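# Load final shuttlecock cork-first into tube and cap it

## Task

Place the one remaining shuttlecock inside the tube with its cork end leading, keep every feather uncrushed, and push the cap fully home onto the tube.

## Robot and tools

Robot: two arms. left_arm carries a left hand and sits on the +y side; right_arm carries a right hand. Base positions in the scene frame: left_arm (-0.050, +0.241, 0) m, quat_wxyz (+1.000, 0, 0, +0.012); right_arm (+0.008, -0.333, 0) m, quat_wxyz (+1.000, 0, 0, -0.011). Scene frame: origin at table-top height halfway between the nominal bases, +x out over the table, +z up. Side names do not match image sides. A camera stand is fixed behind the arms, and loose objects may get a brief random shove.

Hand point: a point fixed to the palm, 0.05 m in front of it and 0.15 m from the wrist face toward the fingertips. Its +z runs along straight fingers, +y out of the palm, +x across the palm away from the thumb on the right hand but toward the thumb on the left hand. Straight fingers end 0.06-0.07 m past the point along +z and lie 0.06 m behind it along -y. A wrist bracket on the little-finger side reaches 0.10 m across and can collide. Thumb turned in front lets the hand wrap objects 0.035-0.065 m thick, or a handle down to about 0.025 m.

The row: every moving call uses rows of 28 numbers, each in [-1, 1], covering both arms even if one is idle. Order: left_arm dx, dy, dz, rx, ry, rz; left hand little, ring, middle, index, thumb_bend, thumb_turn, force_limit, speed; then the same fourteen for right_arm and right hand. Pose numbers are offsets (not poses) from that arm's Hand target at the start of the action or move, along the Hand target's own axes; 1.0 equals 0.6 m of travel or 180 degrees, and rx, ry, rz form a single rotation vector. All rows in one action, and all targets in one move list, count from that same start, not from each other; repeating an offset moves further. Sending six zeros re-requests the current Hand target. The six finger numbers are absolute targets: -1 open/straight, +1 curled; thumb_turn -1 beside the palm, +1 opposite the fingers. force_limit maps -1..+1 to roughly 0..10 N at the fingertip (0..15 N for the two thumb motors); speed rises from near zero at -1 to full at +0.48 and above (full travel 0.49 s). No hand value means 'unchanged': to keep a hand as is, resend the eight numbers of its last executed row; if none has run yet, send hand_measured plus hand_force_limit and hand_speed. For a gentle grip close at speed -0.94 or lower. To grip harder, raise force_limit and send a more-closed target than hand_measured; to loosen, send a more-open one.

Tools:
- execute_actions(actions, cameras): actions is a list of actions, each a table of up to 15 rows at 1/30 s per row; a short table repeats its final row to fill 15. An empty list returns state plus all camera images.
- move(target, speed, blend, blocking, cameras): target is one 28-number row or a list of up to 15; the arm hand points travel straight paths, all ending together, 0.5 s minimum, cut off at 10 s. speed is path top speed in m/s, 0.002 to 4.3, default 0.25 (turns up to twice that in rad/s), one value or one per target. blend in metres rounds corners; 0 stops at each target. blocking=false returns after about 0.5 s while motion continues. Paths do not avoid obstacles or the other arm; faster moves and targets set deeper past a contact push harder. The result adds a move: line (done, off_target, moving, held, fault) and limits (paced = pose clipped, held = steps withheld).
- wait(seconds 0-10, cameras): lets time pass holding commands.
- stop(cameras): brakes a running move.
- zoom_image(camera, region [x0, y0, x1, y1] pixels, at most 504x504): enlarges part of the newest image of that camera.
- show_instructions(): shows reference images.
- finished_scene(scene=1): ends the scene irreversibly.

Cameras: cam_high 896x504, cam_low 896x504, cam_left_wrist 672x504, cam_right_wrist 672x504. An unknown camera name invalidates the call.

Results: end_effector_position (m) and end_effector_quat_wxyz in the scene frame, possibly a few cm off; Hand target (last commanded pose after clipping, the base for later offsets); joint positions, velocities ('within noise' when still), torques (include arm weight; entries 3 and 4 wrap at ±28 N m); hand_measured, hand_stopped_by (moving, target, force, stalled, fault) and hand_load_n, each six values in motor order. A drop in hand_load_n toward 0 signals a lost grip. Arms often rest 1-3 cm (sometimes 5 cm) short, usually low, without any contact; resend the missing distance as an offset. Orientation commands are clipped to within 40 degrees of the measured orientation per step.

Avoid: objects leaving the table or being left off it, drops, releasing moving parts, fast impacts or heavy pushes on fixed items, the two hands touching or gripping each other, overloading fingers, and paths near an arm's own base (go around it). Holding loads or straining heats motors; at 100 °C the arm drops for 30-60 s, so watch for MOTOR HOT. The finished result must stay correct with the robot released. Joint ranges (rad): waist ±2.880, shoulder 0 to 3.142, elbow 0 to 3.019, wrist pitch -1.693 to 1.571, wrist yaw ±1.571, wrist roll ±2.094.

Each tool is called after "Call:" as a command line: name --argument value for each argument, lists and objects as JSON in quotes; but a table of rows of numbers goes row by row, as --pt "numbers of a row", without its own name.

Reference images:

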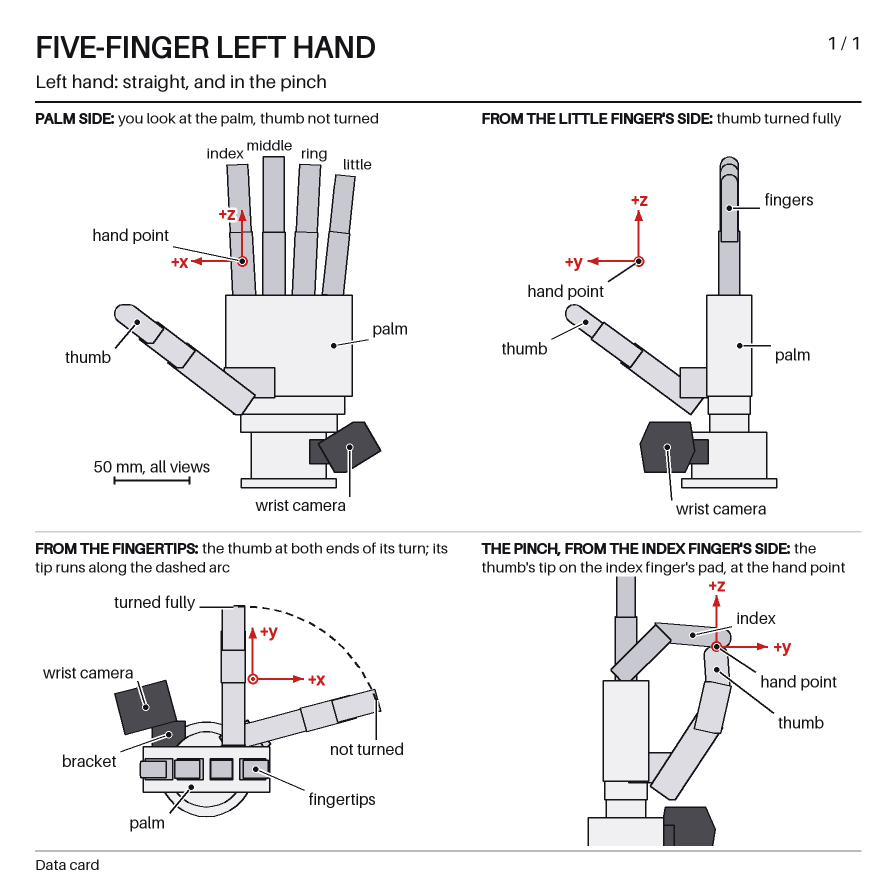

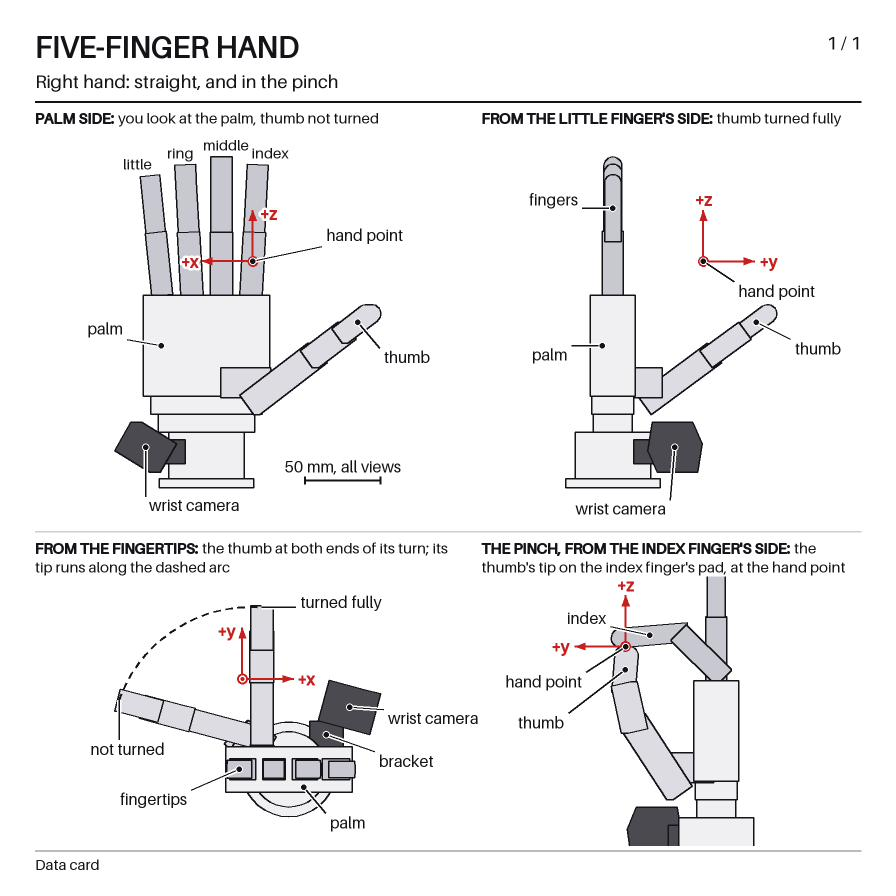

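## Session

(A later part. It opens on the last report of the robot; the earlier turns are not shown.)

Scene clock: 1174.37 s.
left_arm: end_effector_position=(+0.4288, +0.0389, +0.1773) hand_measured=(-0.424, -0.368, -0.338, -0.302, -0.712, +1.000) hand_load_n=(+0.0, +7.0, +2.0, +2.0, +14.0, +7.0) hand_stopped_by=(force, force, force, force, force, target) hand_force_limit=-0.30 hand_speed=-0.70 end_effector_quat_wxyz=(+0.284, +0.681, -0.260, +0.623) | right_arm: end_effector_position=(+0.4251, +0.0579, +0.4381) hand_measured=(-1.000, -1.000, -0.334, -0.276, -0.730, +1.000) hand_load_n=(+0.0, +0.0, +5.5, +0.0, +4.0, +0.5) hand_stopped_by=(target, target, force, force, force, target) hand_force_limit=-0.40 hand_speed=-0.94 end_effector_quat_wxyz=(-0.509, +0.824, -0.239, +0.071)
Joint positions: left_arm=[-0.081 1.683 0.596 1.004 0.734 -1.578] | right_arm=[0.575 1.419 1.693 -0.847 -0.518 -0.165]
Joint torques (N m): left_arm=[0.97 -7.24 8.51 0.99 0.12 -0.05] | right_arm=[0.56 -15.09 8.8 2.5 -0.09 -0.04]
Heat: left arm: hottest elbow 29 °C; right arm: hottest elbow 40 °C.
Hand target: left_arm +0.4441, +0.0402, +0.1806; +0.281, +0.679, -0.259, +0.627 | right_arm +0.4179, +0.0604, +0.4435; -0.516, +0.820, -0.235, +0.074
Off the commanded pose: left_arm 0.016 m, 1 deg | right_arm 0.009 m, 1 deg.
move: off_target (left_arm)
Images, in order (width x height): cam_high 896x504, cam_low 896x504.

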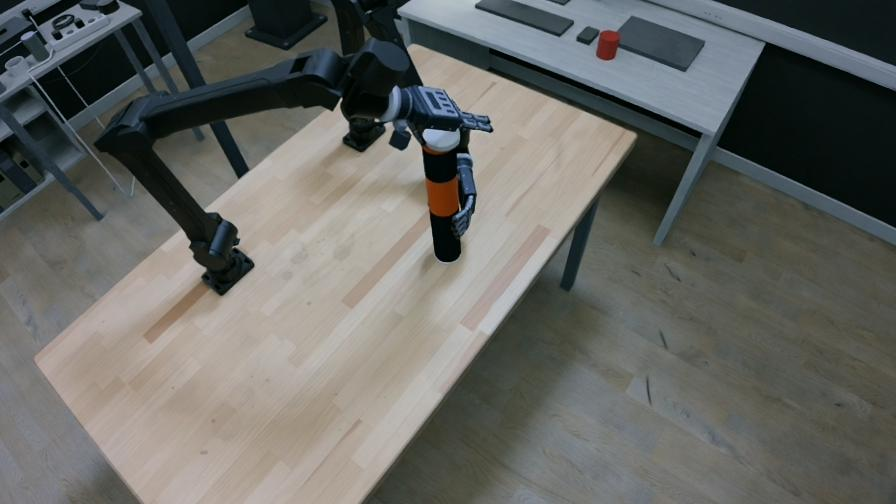

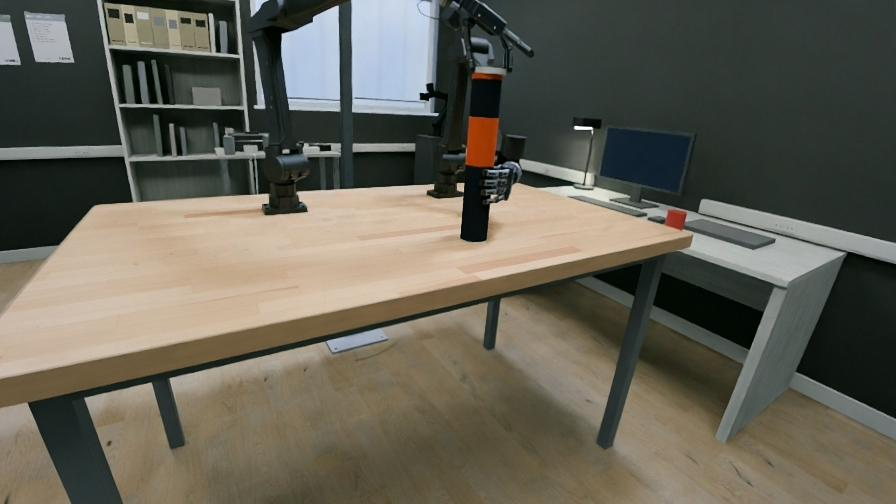

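Call:
move --target '[0,0,0,0,0,0,-0.3,-0.3,-0.3,-0.3,-0.3,1,-0.3,-0.7,-0.0097,-0.0028,-0.0067,-0.0167,0,0,-1,-1,-0.2,-0.2,-0.5,1,-0.4,-0.94]' --speed 0.03 --cameras '["cam_high","cam_low"]'

Call:
zoom_image --camera "cam_high" --region '[415, 120, 460, 160]'

Call:
zoom_image --camera "cam_low" --region '[465, 50, 515, 95]'

Scene clock: 1186.40 s.
left_arm: end_effector_position=(+0.4285, +0.0386, +0.1776) hand_measured=(-0.424, -0.368, -0.338, -0.302, -0.712, +1.000) hand_load_n=(+0.0, +7.5, +2.0, +1.5, +15.0, +6.0) hand_stopped_by=(force, force, force, force, force, target) hand_force_limit=-0.30 hand_speed=-0.70 end_effector_quat_wxyz=(+0.285, +0.680, -0.261, +0.623) | right_arm: end_effector_position=(+0.4158, +0.0548, +0.4303) hand_measured=(-1.000, -1.000, -0.334, -0.276, -0.730, +1.000) hand_load_n=(+0.0, +0.0, +6.5, +0.0, +3.5, +0.5) hand_stopped_by=(target, target, force, force, force, target) hand_force_limit=-0.40 hand_speed=-0.94 end_effector_quat_wxyz=(-0.490, +0.833, -0.248, +0.064)
Joint positions: left_arm=[-0.081 1.683 0.597 1.004 0.737 -1.578] | right_arm=[0.586 1.416 1.694 -0.9 -0.496 -0.169]
Joint torques (N m): left_arm=[0.85 -7.53 8.47 0.81 0 -0.07] | right_arm=[0.62 -12.98 13.86 1.14 -0.18 -0.18]
Heat: left arm: hottest elbow 29 °C; right arm: hottest elbow 39 °C.
Hand target: left_arm +0.4441, +0.0402, +0.1806; +0.281, +0.679, -0.259, +0.627 | right_arm +0.4119, +0.0605, +0.4475; -0.494, +0.834, -0.237, +0.068
Off the commanded pose: left_arm 0.016 m, 1 deg | right_arm 0.019 m, 2 deg.
move: off_target (left_arm, right_arm)
Images, in order (width x height): cam_high 896x504, cam_low 896x504.

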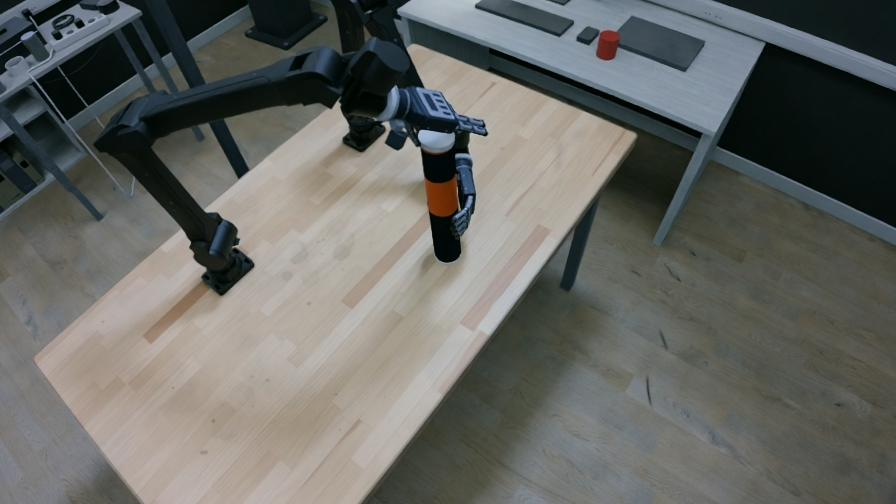

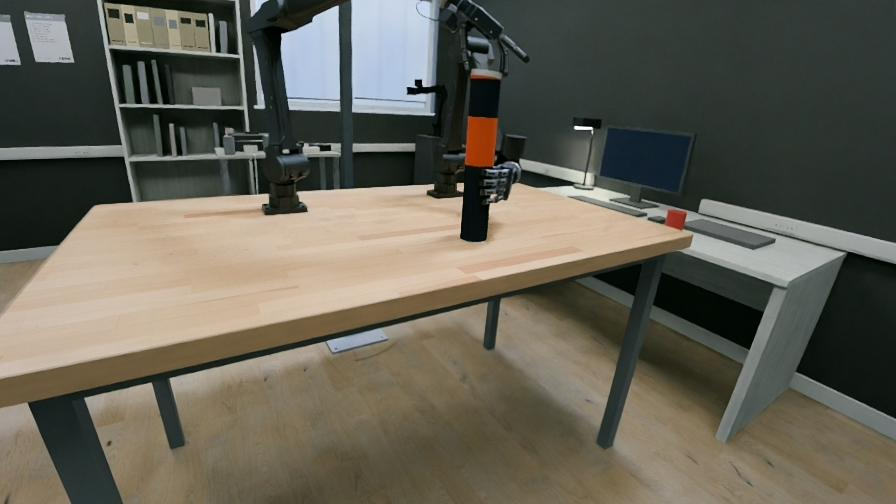

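Scaled by 11.200 from the camera's 896x504 image, which has a finer 1280x720 frame.

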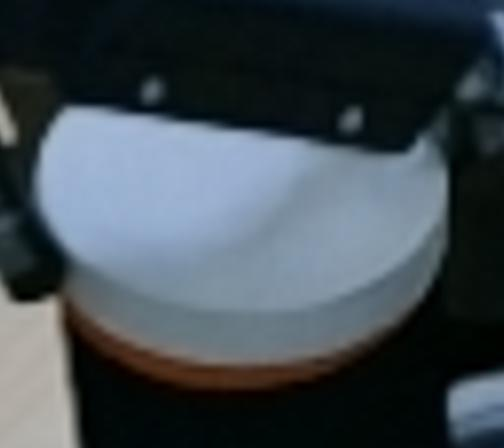

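Scaled by 10.080 from the camera's 896x504 image, which has a finer 1280x720 frame.

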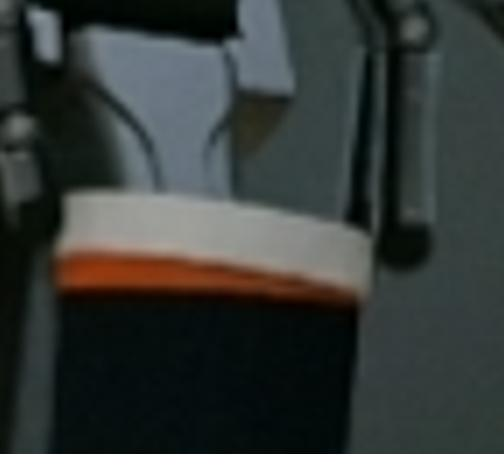

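Call:
move --target '[0,0,0,0,0,0,-0.3,-0.3,-0.3,-0.3,-0.3,1,-0.3,-0.7,0.0112,0.0317,0.0162,0.0222,0,0,-1,-1,-0.2,-0.2,-0.5,1,-0.4,-0.94]' --speed 0.03 --cameras '["cam_high","cam_low"]'

Call:
zoom_image --camera "cam_high" --region '[415, 120, 460, 160]'

Call:
zoom_image --camera "cam_low" --region '[465, 50, 515, 95]'

Scene clock: 1199.97 s.
left_arm: end_effector_position=(+0.4290, +0.0396, +0.1776) hand_measured=(-0.424, -0.368, -0.338, -0.302, -0.712, +1.000) hand_load_n=(+0.0, +7.0, +2.0, +2.0, +14.5, +6.5) hand_stopped_by=(force, force, force, force, force, target) hand_force_limit=-0.30 hand_speed=-0.70 end_effector_quat_wxyz=(+0.285, +0.681, -0.259, +0.623) | right_arm: end_effector_position=(+0.4171, +0.0580, +0.4284) hand_measured=(-1.000, -1.000, -0.334, -0.276, -0.730, +1.000) hand_load_n=(+0.0, +0.0, +4.5, +0.0, +4.0, +0.0) hand_stopped_by=(target, target, force, force, force, target) hand_force_limit=-0.40 hand_speed=-0.94 end_effector_quat_wxyz=(-0.521, +0.818, -0.231, +0.080)
Joint positions: left_arm=[-0.079 1.683 0.597 1.004 0.737 -1.581] | right_arm=[0.583 1.376 1.607 -0.768 -0.514 -0.162]
Joint torques (N m): left_arm=[0.73 -6.95 8.64 0.94 0.01 0.01] | right_arm=[-0.73 -13.86 8.66 2.45 -0.51 0.02]
Heat: left arm: hottest elbow 29 °C; right arm: hottest elbow 42 °C.
Hand target: left_arm +0.4441, +0.0402, +0.1806; +0.281, +0.679, -0.259, +0.627 | right_arm +0.4149, +0.0574, +0.4257; -0.523, +0.816, -0.234, +0.076
Off the commanded pose: left_arm 0.015 m, 1 deg | right_arm 0.004 m, 1 deg.
move: off_target (left_arm)
Images, in order (width x height): cam_high 896x504, cam_low 896x504.

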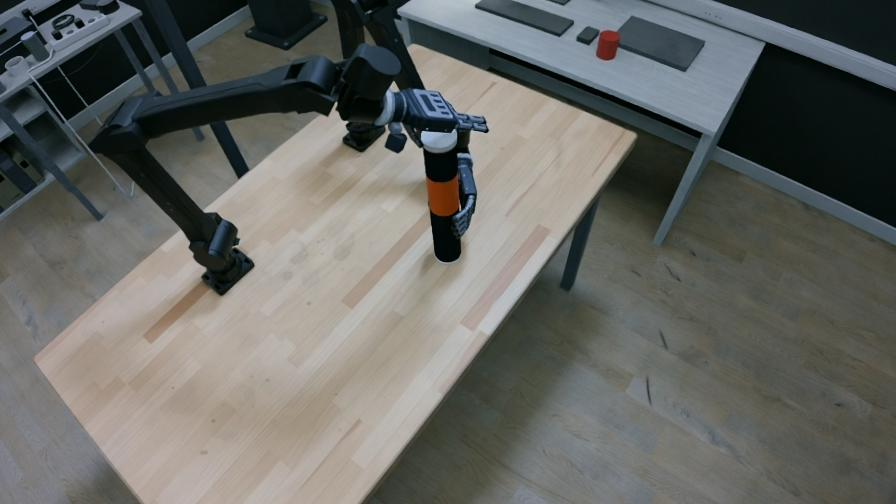

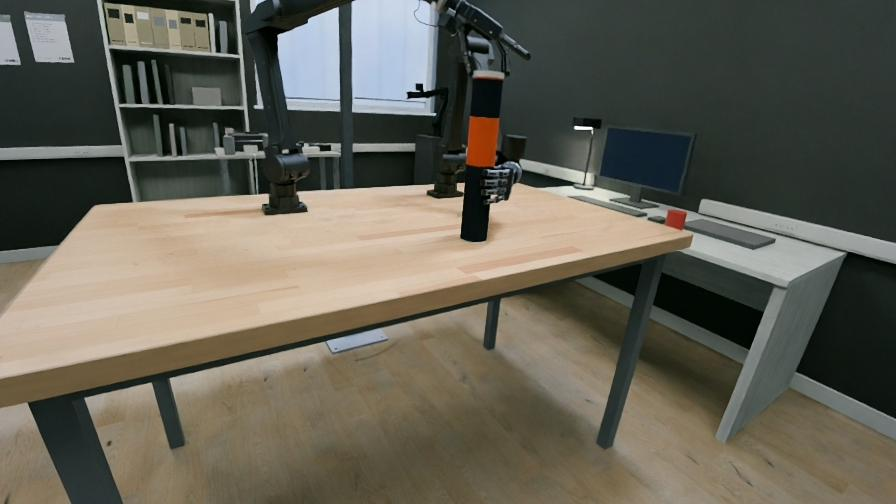

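Scaled by 11.200 from the camera's 896x504 image, which has a finer 1280x720 frame.

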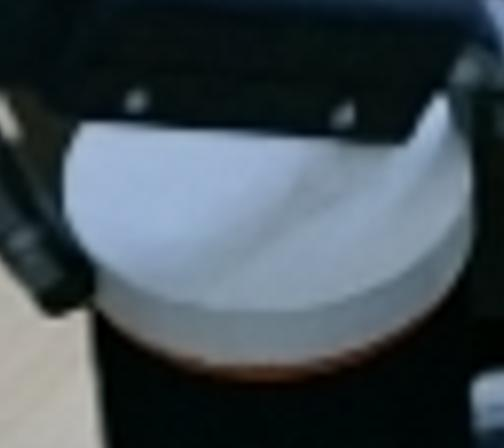

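Scaled by 10.080 from the camera's 896x504 image, which has a finer 1280x720 frame.

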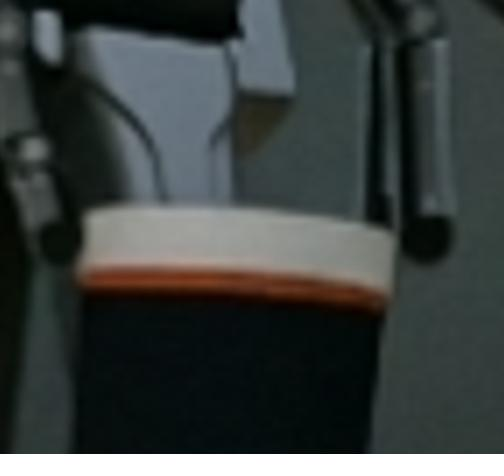

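Call:
move --target '[0,0,0,0,0,0,-0.3,-0.3,-0.3,-0.3,-0.3,1,-0.3,-0.7,0,0,0,0,0,0,-1,-1,-0.6,-0.55,-0.92,1,-0.4,-0.8]' --cameras '["cam_high","cam_low"]'

Call:
zoom_image --camera "cam_high" --region '[400, 100, 480, 180]'

Call:
zoom_image --camera "cam_low" --region '[450, 30, 530, 110]'

Scene clock: 1206.83 s.
left_arm: end_effector_position=(+0.4296, +0.0395, +0.1776) hand_measured=(-0.424, -0.368, -0.338, -0.302, -0.712, +1.000) hand_load_n=(+0.0, +7.0, +2.0, +2.0, +14.0, +7.0) hand_stopped_by=(force, force, force, force, force, target) hand_force_limit=-0.30 hand_speed=-0.70 end_effector_quat_wxyz=(+0.285, +0.681, -0.259, +0.623) | right_arm: end_effector_position=(+0.4155, +0.0577, +0.4221) hand_measured=(-1.000, -1.000, -0.600, -0.550, -0.920, +1.000) hand_load_n=(-0.5, +0.0, +0.0, +0.0, +0.0, +0.0) hand_stopped_by=(target, target, target, target, target, target) hand_force_limit=-0.40 hand_speed=-0.80 end_effector_quat_wxyz=(-0.517, +0.820, -0.234, +0.075)
Joint positions: left_arm=[-0.079 1.685 0.598 1.004 0.737 -1.581] | right_arm=[0.583 1.376 1.595 -0.768 -0.517 -0.159]
Joint torques (N m): left_arm=[0.5 -7.24 8.39 0.95 -0.01 0.01] | right_arm=[-0.73 -14.04 9.54 2.47 -0.39 -0.02]
Heat: left arm: hottest elbow 29 °C; right arm: hottest elbow 40 °C.
Hand target: left_arm +0.4441, +0.0402, +0.1807; +0.281, +0.678, -0.259, +0.627 | right_arm +0.4148, +0.0574, +0.4255; -0.523, +0.816, -0.234, +0.076
Off the commanded pose: left_arm 0.015 m, 1 deg | right_arm 0.004 m, 1 deg.
move: off_target (left_arm)
Images, in order (width x height): cam_high 896x504, cam_low 896x504.

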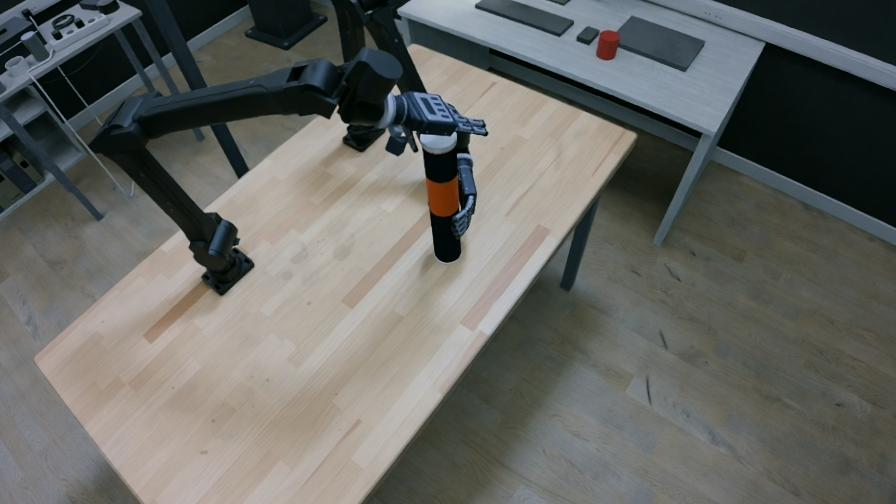

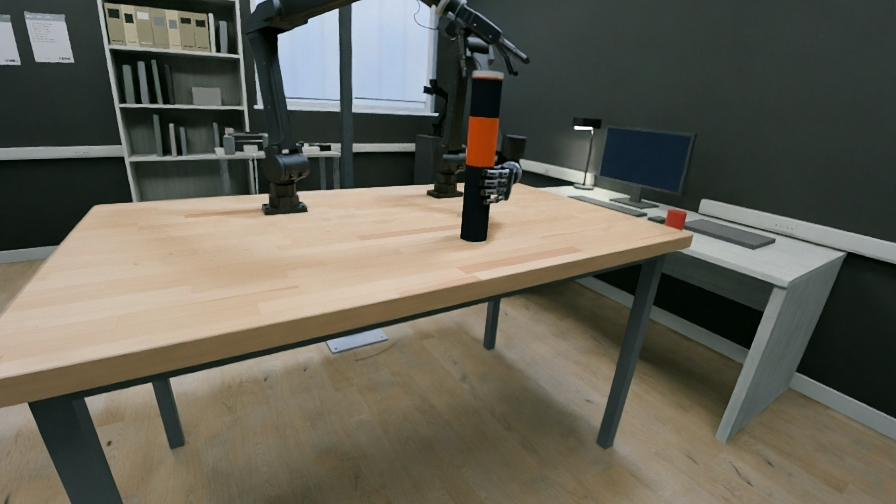

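Scaled by 6.300 from the camera's 896x504 image, which has a finer 1280x720 frame.

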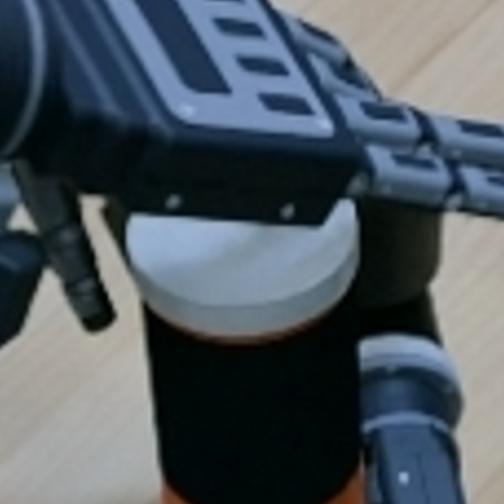

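Scaled by 6.300 from the camera's 896x504 image, which has a finer 1280x720 frame.

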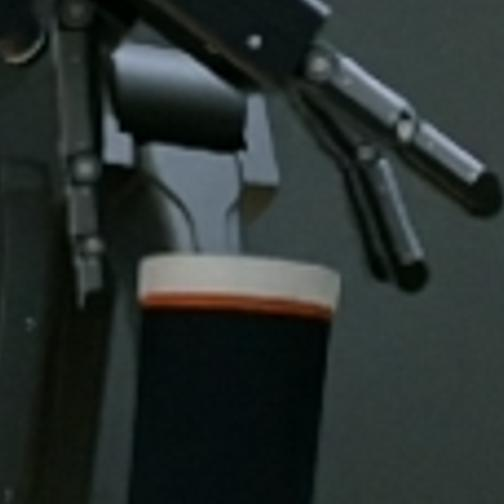

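Call:
move --target '[0,0,0,0,0,0,-0.3,-0.3,-0.3,-0.3,-0.3,1,-0.3,-0.7,-0.0211,-0.1556,-0.0773,0,0,0,-1,-1,-0.6,-0.55,-0.92,1,-0.4,-0.8]' --speed 0.1 --cameras '["cam_high","cam_low"]'

Call:
zoom_image --camera "cam_high" --region '[400, 100, 480, 180]'

Call:
zoom_image --camera "cam_low" --region '[450, 30, 530, 110]'

Scene clock: 1231.40 s.
left_arm: end_effector_position=(+0.4296, +0.0395, +0.1776) hand_measured=(-0.424, -0.368, -0.338, -0.302, -0.712, +1.000) hand_load_n=(+0.0, +7.0, +2.0, +2.0, +14.5, +7.0) hand_stopped_by=(force, force, force, force, force, target) hand_force_limit=-0.30 hand_speed=-0.70 end_effector_quat_wxyz=(+0.285, +0.681, -0.259, +0.623) | right_arm: end_effector_position=(+0.4094, +0.0544, +0.5107) hand_measured=(-1.000, -1.000, -0.600, -0.550, -0.920, +1.000) hand_load_n=(+0.0, +0.0, +0.0, +0.0, +0.0, +0.0) hand_stopped_by=(target, target, target, target, target, target) hand_force_limit=-0.40 hand_speed=-0.80 end_effector_quat_wxyz=(-0.513, +0.822, -0.239, +0.069)
Joint positions: left_arm=[-0.079 1.685 0.598 1.004 0.737 -1.581] | right_arm=[0.583 1.45 1.925 -1.038 -0.517 -0.153]
Joint torques (N m): left_arm=[0.79 -7.18 8.4 0.99 0.03 -0.04] | right_arm=[-0.5 -12.1 14.72 1.48 -0.4 -0.07]
Heat: left arm: hottest elbow 28 °C; right arm: hottest elbow 39 °C.
Hand target: left_arm +0.4441, +0.0402, +0.1807; +0.281, +0.678, -0.259, +0.627 | right_arm +0.4150, +0.0574, +0.5305; -0.523, +0.816, -0.234, +0.076
Off the commanded pose: left_arm 0.015 m, 1 deg | right_arm 0.021 m, 2 deg.
move: off_target (left_arm, right_arm)
Images, in order (width x height): cam_high 896x504, cam_low 896x504.

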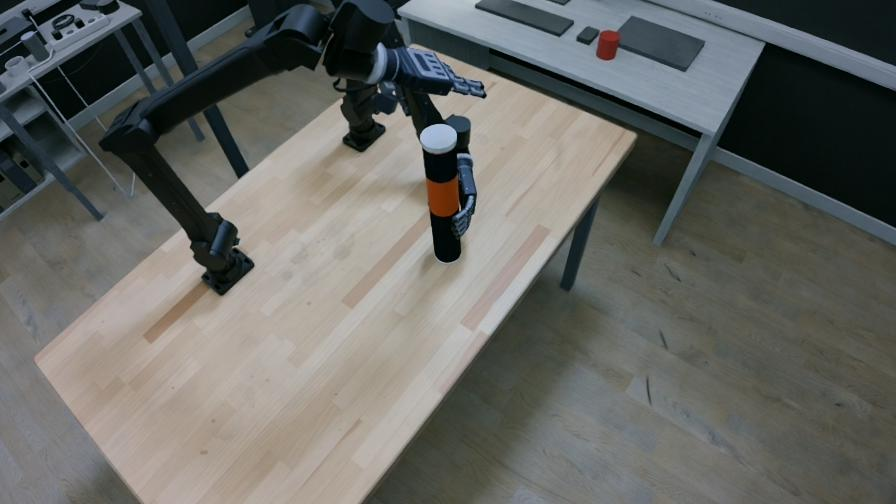

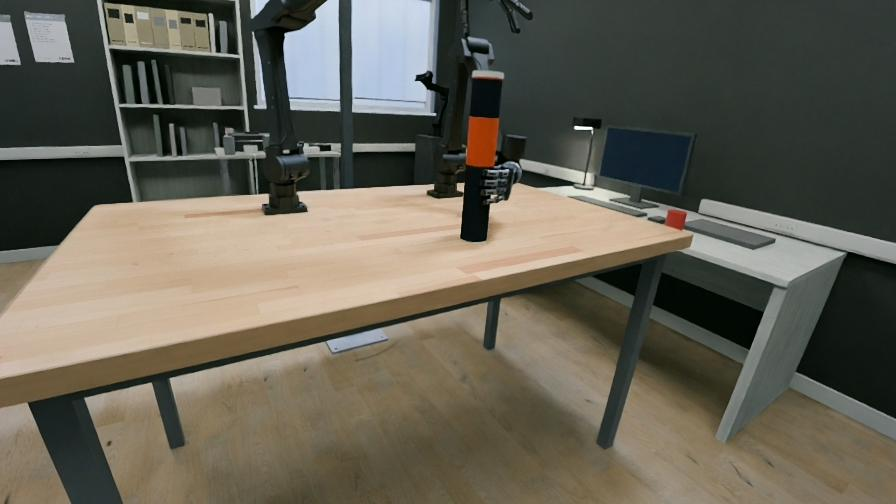

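Scaled by 6.300 from the camera's 896x504 image, which has a finer 1280x720 frame.

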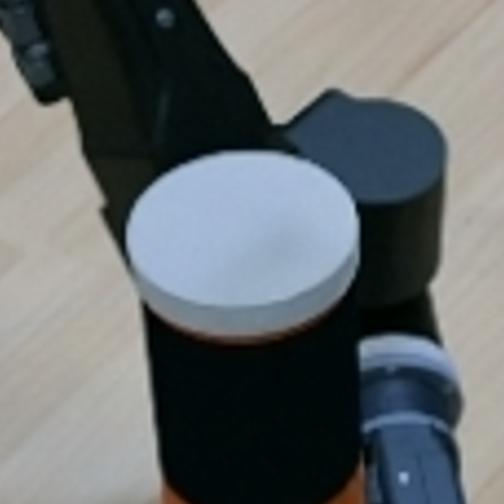

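Scaled by 6.300 from the camera's 896x504 image, which has a finer 1280x720 frame.

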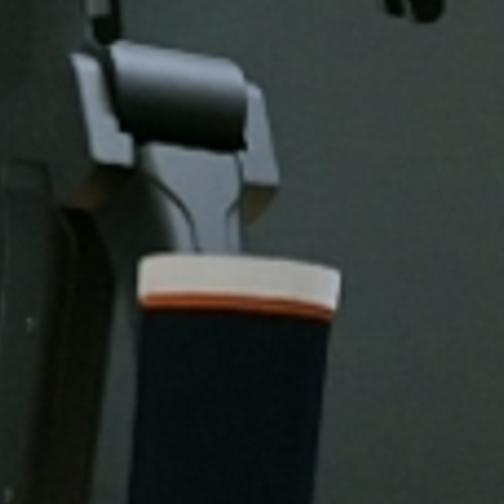

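Call:
move --target '[0,0,0,0,0,0,-0.3,-0.3,-0.3,-0.3,-0.3,1,-0.3,-0.7,-0.0335,0.0303,0.0235,0.0833,0,0,1,1,1,1,-1,-1,-0.2,-0.3]' --speed 0.1 --cameras '["cam_high","cam_low"]'

Call:
zoom_image --camera "cam_high" --region '[380, 60, 500, 180]'

Call:
zoom_image --camera "cam_low" --region '[420, 0, 540, 120]'

Scene clock: 1250.93 s.
left_arm: end_effector_position=(+0.4296, +0.0395, +0.1776) hand_measured=(-0.424, -0.368, -0.338, -0.302, -0.712, +1.000) hand_load_n=(+0.0, +7.0, +2.0, +2.0, +14.0, +7.0) hand_stopped_by=(force, force, force, force, force, target) hand_force_limit=-0.30 hand_speed=-0.70 end_effector_quat_wxyz=(+0.285, +0.681, -0.259, +0.623) | right_arm: end_effector_position=(+0.4060, +0.0711, +0.4998) hand_measured=(+1.000, +1.000, +1.000, +1.000, -1.000, -1.000) hand_load_n=(+0.0, +0.0, +0.0, +0.0, +0.0, +0.0) hand_stopped_by=(target, target, target, target, target, target) hand_force_limit=-0.20 hand_speed=-0.30 end_effector_quat_wxyz=(-0.615, +0.748, -0.229, +0.102)
Joint positions: left_arm=[-0.079 1.685 0.598 1.004 0.737 -1.581] | right_arm=[0.597 1.288 1.562 -0.535 -0.519 0.001]
Joint torques (N m): left_arm=[0.62 -7.24 8.31 0.91 -0.01 -0.03] | right_arm=[0.5 -13.68 9.44 2.77 0.02 -0.04]
Heat: left arm: hottest elbow 28 °C; right arm: hottest elbow 43 °C.
Hand target: left_arm +0.4441, +0.0402, +0.1807; +0.281, +0.678, -0.259, +0.627 | right_arm +0.3970, +0.0720, +0.5106; -0.625, +0.741, -0.222, +0.106
Off the commanded pose: left_arm 0.015 m, 1 deg | right_arm 0.014 m, 2 deg.
move: off_target (left_arm, right_arm)
Images, in order (width x height): cam_high 896x504, cam_low 896x504.

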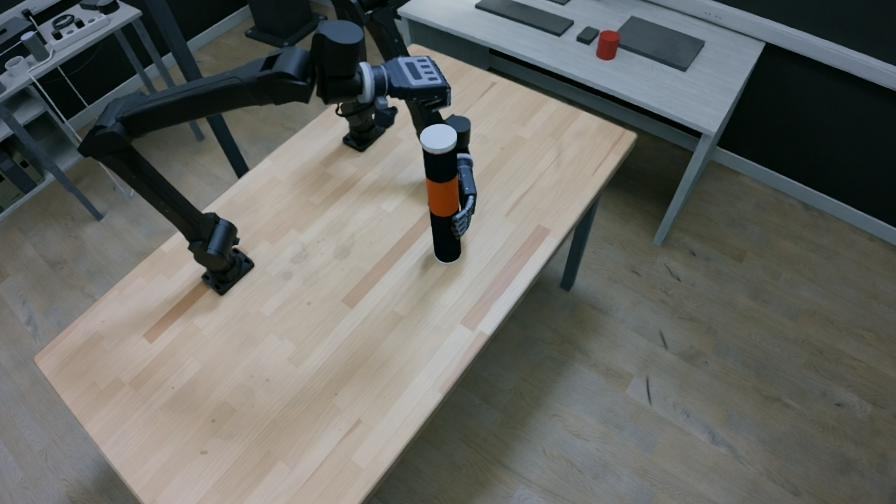

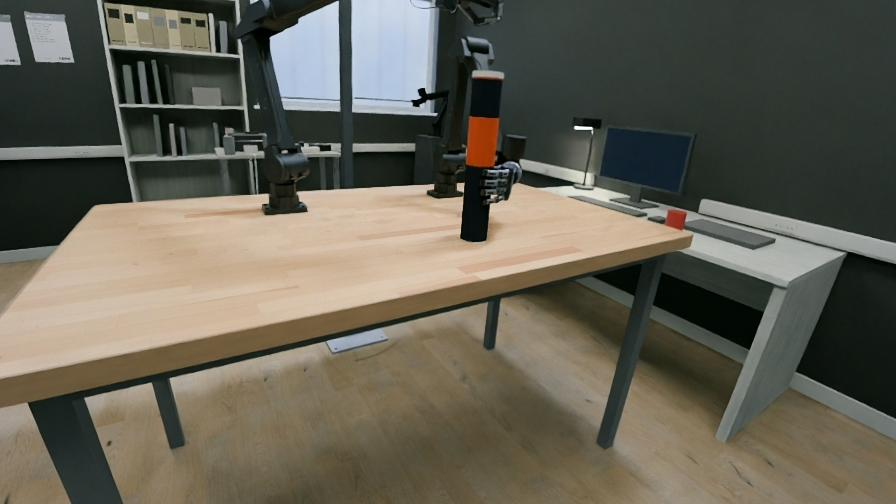

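Scaled by 4.200 from the camera's 896x504 image, which has a finer 1280x720 frame.

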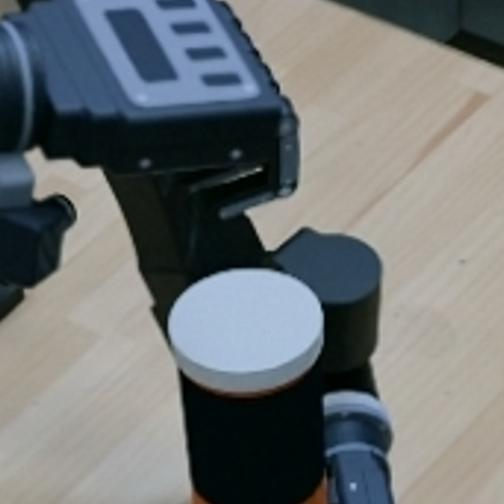

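Scaled by 4.200 from the camera's 896x504 image, which has a finer 1280x720 frame.

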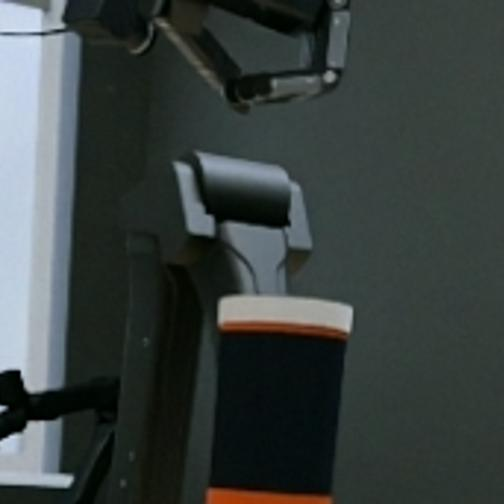

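Call:
zoom_image --camera "cam_low" --region '[450, 0, 510, 50]'

Call:
zoom_image --camera "cam_high" --region '[400, 75, 460, 125]'

Scaled by 8.400 from the camera's 896x504 image, which has a finer 1280x720 frame.

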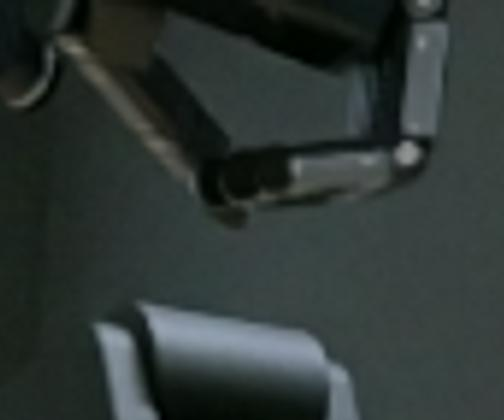

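Scaled by 8.400 from the camera's 896x504 image, which has a finer 1280x720 frame.

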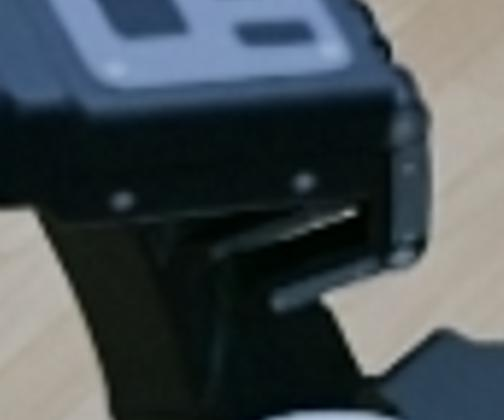

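Call:
move --target '[0,0,0,0,0,0,-0.3,-0.3,-0.3,-0.3,-0.3,1,-0.3,-0.7,0.0402,0.1185,0.0298,-0.067,0,0,1,1,1,1,-1,-1,-0.2,-0.3]' --speed 0.07 --cameras '["cam_high","cam_low"]'

Call:
zoom_image --camera "cam_high" --region '[400, 80, 480, 160]'

Call:
zoom_image --camera "cam_low" --region '[450, 20, 530, 100]'

Scene clock: 1271.60 s.
left_arm: end_effector_position=(+0.4296, +0.0395, +0.1776) hand_measured=(-0.424, -0.368, -0.338, -0.302, -0.712, +1.000) hand_load_n=(+0.0, +7.0, +2.0, +2.0, +14.0, +7.0) hand_stopped_by=(force, force, force, force, force, target) hand_force_limit=-0.30 hand_speed=-0.70 end_effector_quat_wxyz=(+0.285, +0.681, -0.259, +0.623) | right_arm: end_effector_position=(+0.4085, +0.0654, +0.4438) hand_measured=(+1.000, +1.000, +1.000, +1.000, -1.000, -1.000) hand_load_n=(+0.0, +0.0, +0.0, +0.0, +0.0, -0.5) hand_stopped_by=(target, target, target, target, target, target) hand_force_limit=-0.20 hand_speed=-0.30 end_effector_quat_wxyz=(-0.552, +0.797, -0.231, +0.085)
Joint positions: left_arm=[-0.079 1.685 0.598 1.004 0.737 -1.581] | right_arm=[0.597 1.335 1.562 -0.675 -0.515 -0.102]
Joint torques (N m): left_arm=[0.97 -7.59 8.36 1.03 -0.03 -0.03] | right_arm=[-0.15 -10.99 10.52 1.76 -0.06 -0.17]
Heat: left arm: hottest elbow 28 °C; right arm: hottest elbow 39 °C.
Hand target: left_arm +0.4441, +0.0402, +0.1807; +0.281, +0.678, -0.259, +0.627 | right_arm +0.4119, +0.0680, +0.4349; -0.544, +0.802, -0.232, +0.082
Off the commanded pose: left_arm 0.015 m, 1 deg | right_arm 0.010 m, 1 deg.
move: off_target (left_arm)
Images, in order (width x height): cam_high 896x504, cam_low 896x504.

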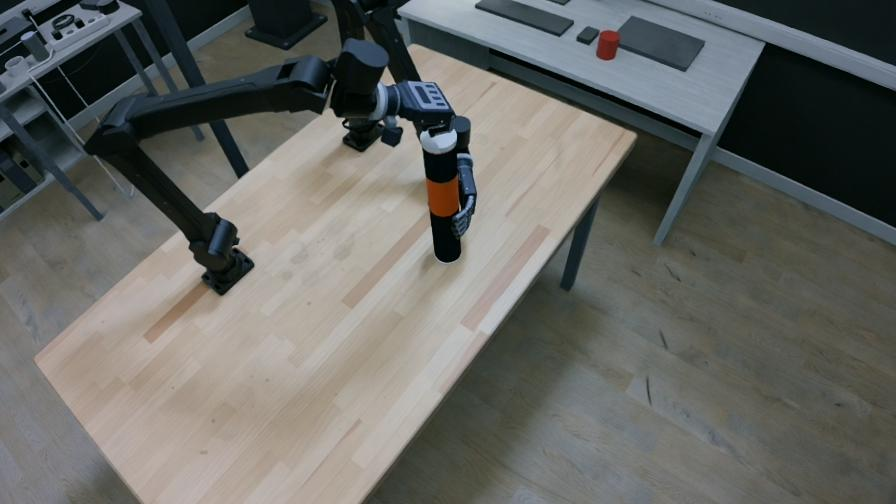

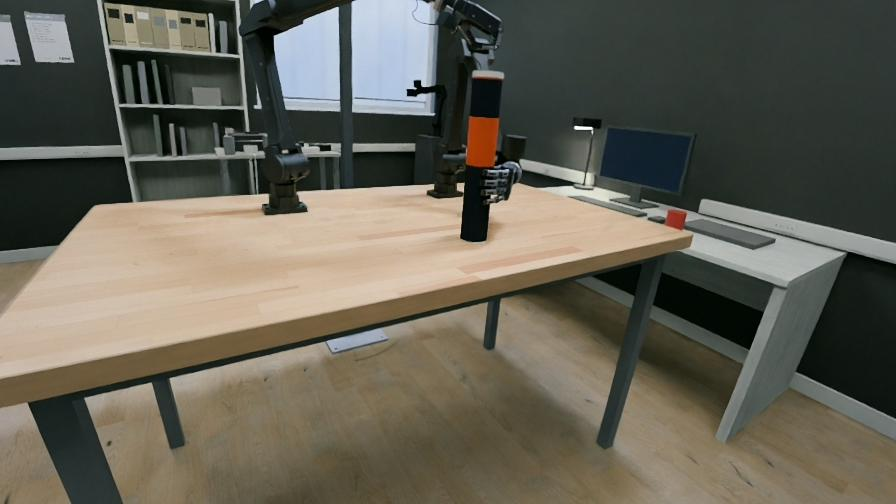

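Scaled by 6.300 from the camera's 896x504 image, which has a finer 1280x720 frame.

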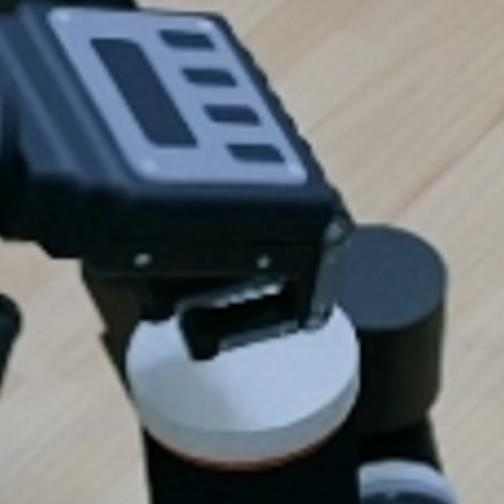

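Scaled by 6.300 from the camera's 896x504 image, which has a finer 1280x720 frame.

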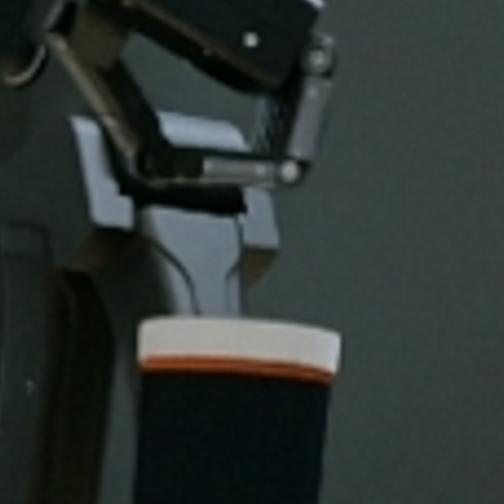

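Call:
move --target '[0,0,0,0,0,0,-0.3,-0.3,-0.3,-0.3,-0.3,1,-0.3,-0.7,-0.0093,0.0475,0.0412,0,0,0,1,1,1,1,-1,-1,-0.2,-0.3]' --speed 0.04 --cameras '["cam_high","cam_low"]'

Call:
zoom_image --camera "cam_high" --region '[400, 80, 480, 160]'

Call:
zoom_image --camera "cam_low" --region '[450, 20, 530, 100]'

Scene clock: 1281.50 s.
left_arm: end_effector_position=(+0.4296, +0.0395, +0.1776) hand_measured=(-0.424, -0.368, -0.338, -0.302, -0.712, +1.000) hand_load_n=(+0.0, +7.0, +2.0, +2.0, +14.0, +7.0) hand_stopped_by=(force, force, force, force, force, target) hand_force_limit=-0.30 hand_speed=-0.70 end_effector_quat_wxyz=(+0.285, +0.681, -0.259, +0.623) | right_arm: end_effector_position=(+0.4070, +0.0751, +0.4087) hand_measured=(+1.000, +1.000, +1.000, +1.000, -1.000, -1.000) hand_load_n=(+0.0, +0.0, +0.0, +0.0, +0.0, -0.5) hand_stopped_by=(target, target, target, target, target, target) hand_force_limit=-0.20 hand_speed=-0.30 end_effector_quat_wxyz=(-0.545, +0.801, -0.232, +0.086)
Joint positions: left_arm=[-0.079 1.685 0.598 1.004 0.737 -1.581] | right_arm=[0.621 1.335 1.478 -0.603 -0.487 -0.102]
Joint torques (N m): left_arm=[0.91 -7.12 8.43 1.1 -0.01 -0.02] | right_arm=[0.38 -11.11 9.52 2.54 -0.05 -0.03]
Heat: left arm: hottest elbow 28 °C; right arm: hottest elbow 38 °C.
Hand target: left_arm +0.4441, +0.0402, +0.1807; +0.281, +0.678, -0.259, +0.627 | right_arm +0.4085, +0.0827, +0.3999; -0.544, +0.802, -0.232, +0.082
Off the commanded pose: left_arm 0.015 m, 1 deg | right_arm 0.012 m, 0 deg.
move: off_target (left_arm, right_arm)
Images, in order (width x height): cam_high 896x504, cam_low 896x504.

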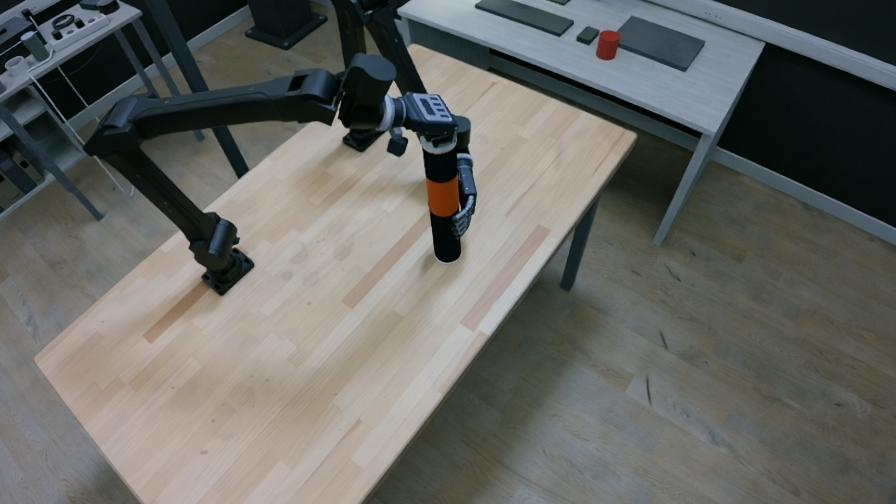

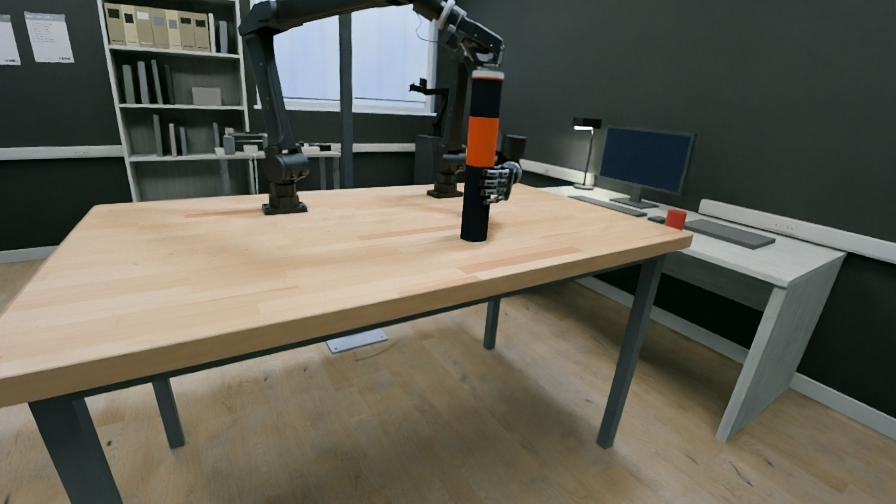

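Scaled by 6.300 from the camera's 896x504 image, which has a finer 1280x720 frame.

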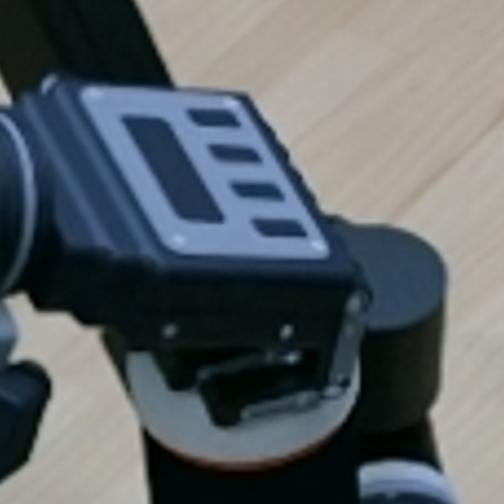

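Scaled by 6.300 from the camera's 896x504 image, which has a finer 1280x720 frame.

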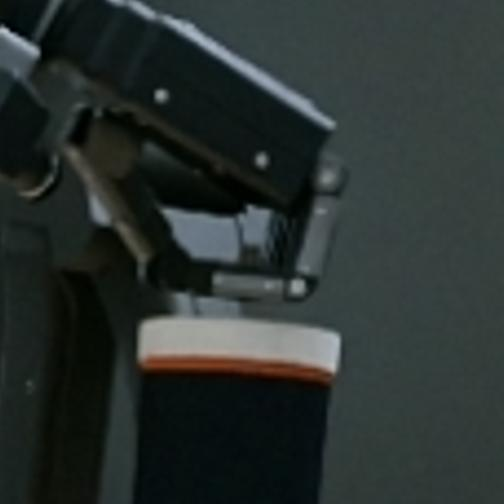

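Call:
move --target '[0,0,0,0,0,0,-0.3,-0.3,-0.3,-0.3,-0.3,1,-0.3,-0.7,0.0036,0.0273,0.0118,0,0,0,1,1,1,1,-1,-1,-0.2,-0.3]' --speed 0.03 --cameras '["cam_low"]'

Call:
zoom_image --camera "cam_low" --region '[450, 20, 530, 100]'

Scene clock: 1286.33 s.
left_arm: end_effector_position=(+0.4296, +0.0396, +0.1777) hand_measured=(-0.424, -0.368, -0.338, -0.302, -0.712, +1.000) hand_load_n=(+0.0, +6.5, +2.0, +2.0, +13.5, +8.0) hand_stopped_by=(force, force, force, force, force, target) hand_force_limit=-0.30 hand_speed=-0.70 end_effector_quat_wxyz=(+0.286, +0.681, -0.259, +0.623) | right_arm: end_effector_position=(+0.4109, +0.0778, +0.3970) hand_measured=(+1.000, +1.000, +1.000, +1.000, -1.000, -1.000) hand_load_n=(-2.0, +0.0, +0.0, +0.0, +0.0, +0.0) hand_stopped_by=(target, target, target, target, target, target) hand_force_limit=-0.20 hand_speed=-0.30 end_effector_quat_wxyz=(-0.550, +0.798, -0.228, +0.090)
Joint positions: left_arm=[-0.079 1.685 0.598 1.004 0.737 -1.583] | right_arm=[0.621 1.335 1.439 -0.546 -0.487 -0.102]
Joint torques (N m): left_arm=[0.97 -7.3 8.23 0.99 -0.02 0.01] | right_arm=[0.38 -11.69 8.62 2.5 -0.06 -0.03]
Heat: left arm: hottest elbow 28 °C; right arm: hottest elbow 38 °C.
Hand target: left_arm +0.4441, +0.0402, +0.1807; +0.281, +0.678, -0.259, +0.627 | right_arm +0.4084, +0.0827, +0.3819; -0.544, +0.802, -0.232, +0.082
Off the commanded pose: left_arm 0.015 m, 1 deg | right_arm 0.016 m, 1 deg.
move: off_target (left_arm, right_arm)
Images, in order (width x height): cam_low 896x504.

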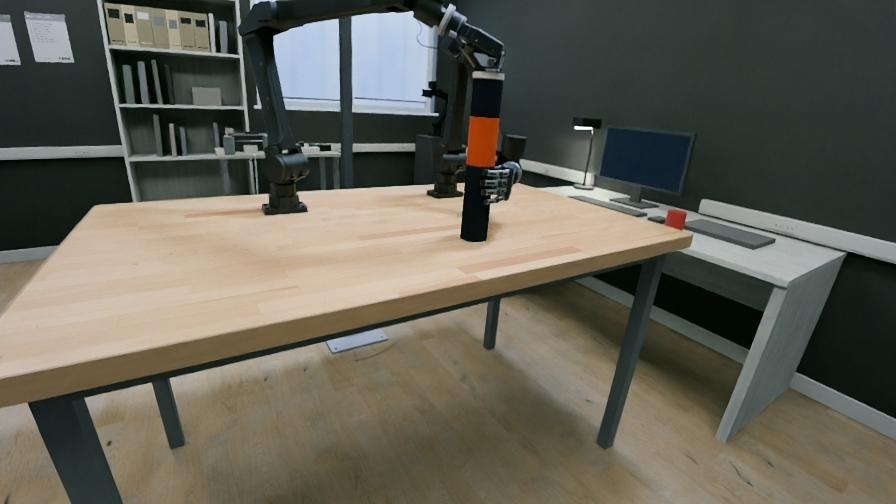

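Scaled by 6.300 from the camera's 896x504 image, which has a finer 1280x720 frame.

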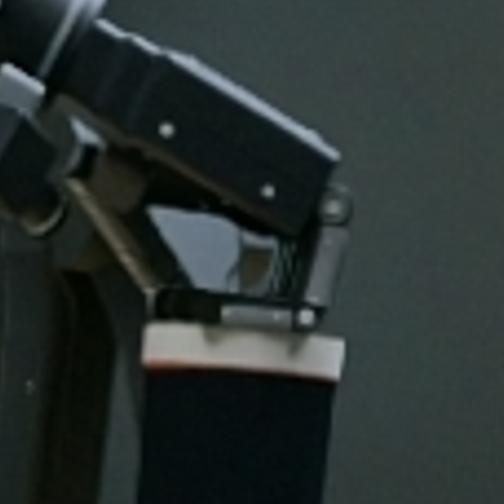

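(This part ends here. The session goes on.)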